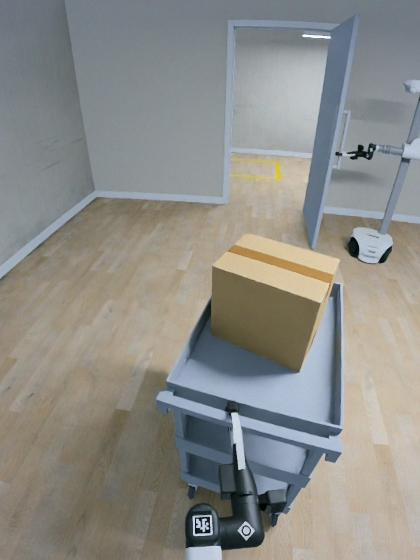

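Request:
{"name": "move", "arguments": {
  "blocking": false,
  "r2": {"base": {"strafe_m": -0.16}, "pace": "slow", "contact_limits": {"strafe_m": 0.4}},
  "cameras": []
}}

Request:
{"name": "wait", "arguments": {
  "seconds": 6,
  "cameras": []
}}

Request:
{"name": "move", "arguments": {
  "blocking": false,
  "r2": {"base": {"translate_m": 0.15, "strafe_m": -0.02}, "pace": "slow", "contact_limits": {"translate_m": 0.4}},
  "cameras": []
}}

Request:
{"name": "wait", "arguments": {
  "seconds": 3,
  "cameras": ["r2_head_camera"]
}}

Scene clock: 1160.73 s.
move: r2 moving
r1: as last shown
r1.lidar_m: 0.46 0.52 2.03 1.96 2.56 1.54 1.30 1.31 1.10 0.97 0.98 0.60
r1.motor_effort: lift_m=+24(24) arm_m=-5(5) wheel_0=+16(16) wheel_1=+0(0) wheel_2=+15(15)
r1.servo_current: wrist_yaw_rad=78(91) wrist_pitch_rad=46(52) wrist_roll_rad=39(65) gripper_m=72(72)
r1.contact_limits: translate_m 0.6
r1.wrist_depth_mm: - - 255 233 223 211 202 / - - 256 233 224 212 202 / - - 257 233 226 211 202 / - - 258 172 226 212 203 / - - 259 235 227 212 205 / - - 181 169 225 215 204 / - 150 259 177 155 213 205
r2.base_odometry: x=-0.543 y=-0.287 heading=-2.681
r2.turned_by_wheels: +0.001
r2.turned_by_imu: +0.001
r2.base_tilt: forward=-0.7 right=+0.0
r2.lidar_m: 0.49 2.74 2.25 2.23 2.29 1.92 1.90 2.18 2.51 2.47 2.79 0.45
r2.base_status: strafe_m moving
r2.joint_positions: lift_m=+0.687 arm_m=+0.060 wrist_yaw_rad=+0.005 wrist_pitch_rad=+0.007 wrist_roll_rad=+1.569 gripper_m=-0.029
r2.joint_status: not commanded
r2.measured_speeds: translate_m=+0.000 strafe_m=-0.055 rotate_rad=+0.000 lift_m=+0.000 arm_m=+0.000 wrist_yaw_rad=+0.015 wrist_pitch_rad=+0.000 wrist_roll_rad=+0.000
r2.motor_effort: lift_m=+21(22) arm_m=+4(4) wheel_0=+17(17) wheel_1=-6(6) wheel_2=+0(3)
r2.servo_current: wrist_yaw_rad=39(59) wrist_pitch_rad=52(52) wrist_roll_rad=46(59) gripper_m=85(91)
r2.contact_limits: strafe_m 0.4
r2.hand_pose: x=+0.5197 y=-0.0859 z=+0.8629 quat_wxyz=(+0.708, +0.707, +0.004, -0.001) (m; r2's base frame)
r2.wrist_depth_mm: - 355 357 118 175 - - / - 377 382 125 183 - - / - 427 424 133 195 - - / - 484 469 141 208 - - / - - 521 152 220 1921 - / - - 187 166 179 1576 480 / - - - - - 1708 1160
pictures: none
No camera images: "cameras" was empty.

Scene clock: 1162.97 s.
earlier move: r2 done
r1.base_odometry: x=-1.808 y=-1.216 heading=+1.626
r1.turned_by_wheels: +0.000
r1.turned_by_imu: +0.000
r1.base_tilt: forward=-1.6 right=+1.2
r1.lidar_m: 0.44 0.52 1.97 1.89 2.57 1.52 1.32 1.32 1.14 0.96 0.96 0.59
r1.base_status: not commanded
r1.joint_positions: lift_m=+0.780 arm_m=+0.060 wrist_yaw_rad=+0.483 wrist_pitch_rad=+0.002 wrist_roll_rad=+0.000 gripper_m=-0.029
r1.joint_status: not commanded
r1.measured_speeds: all 0
r1.motor_effort: lift_m=+24(24) arm_m=-5(5) wheel_0=+16(16) wheel_1=+0(1) wheel_2=+15(15)
r1.servo_current: wrist_yaw_rad=98(111) wrist_pitch_rad=33(52) wrist_roll_rad=65(65) gripper_m=65(72)
r1.contact_limits: translate_m 0.6
r1.hand_pose: x=+0.5270 y=+0.0566 z=+0.9572 quat_wxyz=(+0.971, +0.000, +0.001, +0.239) (m; r1's base frame)
r1.wrist_depth_mm: - - 255 234 224 211 202 / - - 255 233 224 213 202 / - - 257 233 225 212 203 / - - 258 172 225 213 202 / - - 259 235 228 213 204 / - - 182 170 225 216 204 / - 150 258 177 156 213 206
r2.base_odometry: x=-0.608 y=-0.157 heading=-2.682
r2.turned_by_wheels: -0.001
r2.turned_by_imu: +0.001
r2.base_tilt: forward=-0.6 right=+0.1
r2.lidar_m: 0.47 2.91 2.41 2.36 2.34 1.95 1.95 2.18 2.35 2.34 2.64 0.47
r2.base_status: done
r2.joint_positions: lift_m=+0.687 arm_m=+0.060 wrist_yaw_rad=+0.006 wrist_pitch_rad=+0.007 wrist_roll_rad=+1.569 gripper_m=-0.029
r2.joint_status: not commanded
r2.measured_speeds: all 0
r2.motor_effort: lift_m=+21(22) arm_m=+4(5) wheel_0=+4(17) wheel_1=-4(8) wheel_2=+0(3)
r2.servo_current: wrist_yaw_rad=59(65) wrist_pitch_rad=52(52) wrist_roll_rad=46(59) gripper_m=85(91)
r2.contact_limits: strafe_m 0.4
r2.hand_pose: x=+0.5198 y=-0.0857 z=+0.8629 quat_wxyz=(+0.708, +0.707, +0.005, +0.000) (m; r2's base frame)
r2.wrist_depth_mm: - - - 143 199 732 - / - 397 399 148 206 - - / - 424 418 152 212 820 - / - 462 452 158 220 820 - / - - 480 164 229 - - / - - 186 169 179 1576 - / - - - - 243 1661 1182
wait: 2.23 of 6 s (r2 has come to rest)
pictures: none
No camera images: "cameras" was empty.

Scene clock: 1163.47 s.
move: r2 moving
r1: as last shown
r1.lidar_m: 0.46 0.54 1.92 1.85 2.55 1.55 1.31 1.31 1.11 0.96 0.98 0.61
r1.motor_effort: lift_m=+24(24) arm_m=-5(5) wheel_0=+15(16) wheel_1=+0(1) wheel_2=+15(15)
r1.servo_current: wrist_yaw_rad=98(111) wrist_pitch_rad=39(46) wrist_roll_rad=52(65) gripper_m=65(72)
r1.contact_limits: translate_m 0.6
r1.wrist_depth_mm: - - 255 233 224 210 202 / - - 256 232 224 213 202 / - - 256 234 225 213 203 / - - 258 172 226 212 204 / - - 262 236 226 213 204 / - - 181 169 225 216 205 / - 149 258 177 156 212 206
r2.base_odometry: x=-0.620 y=-0.161 heading=-2.681
r2.turned_by_wheels: +0.001
r2.turned_by_imu: +0.001
r2.base_tilt: forward=-0.7 right=+0.1
r2.lidar_m: 0.46 2.89 2.40 2.38 2.34 1.97 1.92 2.23 2.35 2.34 2.64 0.47
r2.base_status: translate_m moving; strafe_m moving
r2.joint_positions: lift_m=+0.687 arm_m=+0.060 wrist_yaw_rad=+0.003 wrist_pitch_rad=+0.007 wrist_roll_rad=+1.569 gripper_m=-0.029
r2.joint_status: not commanded
r2.measured_speeds: translate_m=+0.050 strafe_m=-0.006 rotate_rad=+0.002 lift_m=+0.000 arm_m=+0.000 wrist_yaw_rad=-0.016 wrist_pitch_rad=+0.000 wrist_roll_rad=+0.000
r2.motor_effort: lift_m=+21(21) arm_m=+4(4) wheel_0=+9(13) wheel_1=+9(9) wheel_2=-14(14)
r2.servo_current: wrist_yaw_rad=46(59) wrist_pitch_rad=46(52) wrist_roll_rad=46(59) gripper_m=78(91)
r2.contact_limits: translate_m 0.4
r2.hand_pose: x=+0.5195 y=-0.0867 z=+0.8629 quat_wxyz=(+0.708, +0.707, +0.003, -0.002) (m; r2's base frame)
r2.wrist_depth_mm: - - - 143 200 741 - / - 397 399 148 206 - - / - 421 421 152 211 - - / - 459 452 158 219 831 - / - - 477 163 226 - - / - - 187 167 179 1618 508 / - - - - 241 1576 1118
pictures: none
No camera images: "cameras" was empty.

Scene clock: 1165.77 s.
earlier move: r2 done
r1.base_odometry: x=-1.808 y=-1.216 heading=+1.626
r1.turned_by_wheels: +0.000
r1.turned_by_imu: +0.000
r1.base_tilt: forward=-1.6 right=+1.2
r1.lidar_m: 0.45 0.49 1.79 1.72 2.57 1.51 1.31 1.31 1.14 0.97 0.95 0.61
r1.base_status: not commanded
r1.joint_positions: lift_m=+0.780 arm_m=+0.060 wrist_yaw_rad=+0.483 wrist_pitch_rad=+0.002 wrist_roll_rad=+0.000 gripper_m=-0.029
r1.joint_status: not commanded
r1.measured_speeds: all 0
r1.motor_effort: lift_m=+24(24) arm_m=-5(5) wheel_0=+16(16) wheel_1=+0(1) wheel_2=+15(15)
r1.servo_current: wrist_yaw_rad=104(111) wrist_pitch_rad=39(52) wrist_roll_rad=39(65) gripper_m=72(72)
r1.contact_limits: translate_m 0.6
r1.hand_pose: x=+0.5270 y=+0.0566 z=+0.9572 quat_wxyz=(+0.971, +0.000, +0.001, +0.239) (m; r1's base frame)
r1.wrist_depth_mm: - - 256 234 224 210 202 / - - 255 233 224 213 202 / - - 257 234 225 212 202 / - - 258 171 226 213 204 / - - 259 235 227 213 204 / - - 181 169 225 215 205 / - 150 258 178 155 212 205
r2.base_odometry: x=-0.751 y=-0.205 heading=-2.682
r2.turned_by_wheels: -0.001
r2.turned_by_imu: -0.002
r2.base_tilt: forward=-0.7 right=+0.1
r2.lidar_m: 0.49 2.90 2.37 2.39 2.54 2.10 2.09 2.35 2.36 2.35 2.65 0.46
r2.base_status: done
r2.joint_positions: lift_m=+0.687 arm_m=+0.060 wrist_yaw_rad=-0.005 wrist_pitch_rad=+0.007 wrist_roll_rad=+1.569 gripper_m=-0.029
r2.joint_status: not commanded
r2.measured_speeds: all 0
r2.motor_effort: lift_m=+21(22) arm_m=+4(4) wheel_0=+1(13) wheel_1=+5(9) wheel_2=-11(17)
r2.servo_current: wrist_yaw_rad=39(65) wrist_pitch_rad=46(59) wrist_roll_rad=52(59) gripper_m=85(91)
r2.contact_limits: translate_m 0.4
r2.hand_pose: x=+0.5188 y=-0.0890 z=+0.8629 quat_wxyz=(+0.708, +0.707, +0.001, -0.004) (m; r2's base frame)
r2.wrist_depth_mm: - - - 138 192 - - / - 389 389 143 200 759 - / - 427 421 148 208 - - / - 466 455 155 217 - - / - - 492 163 227 - - / - - 186 168 179 1661 484 / - - - - - 1756 1182
wait: 2.30 of 3 s (r2 has come to rest)
pictures: r2_head_camera
Images, in order (width x height): r2_head_camera 420x560.

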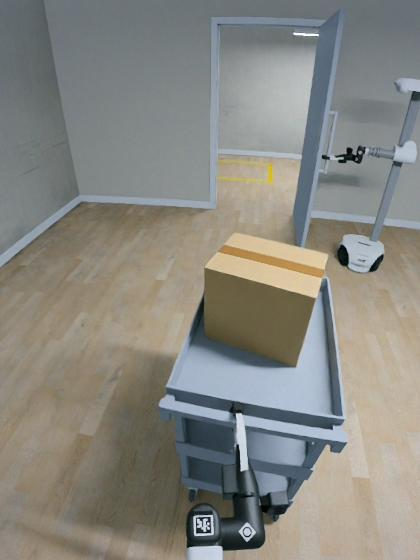

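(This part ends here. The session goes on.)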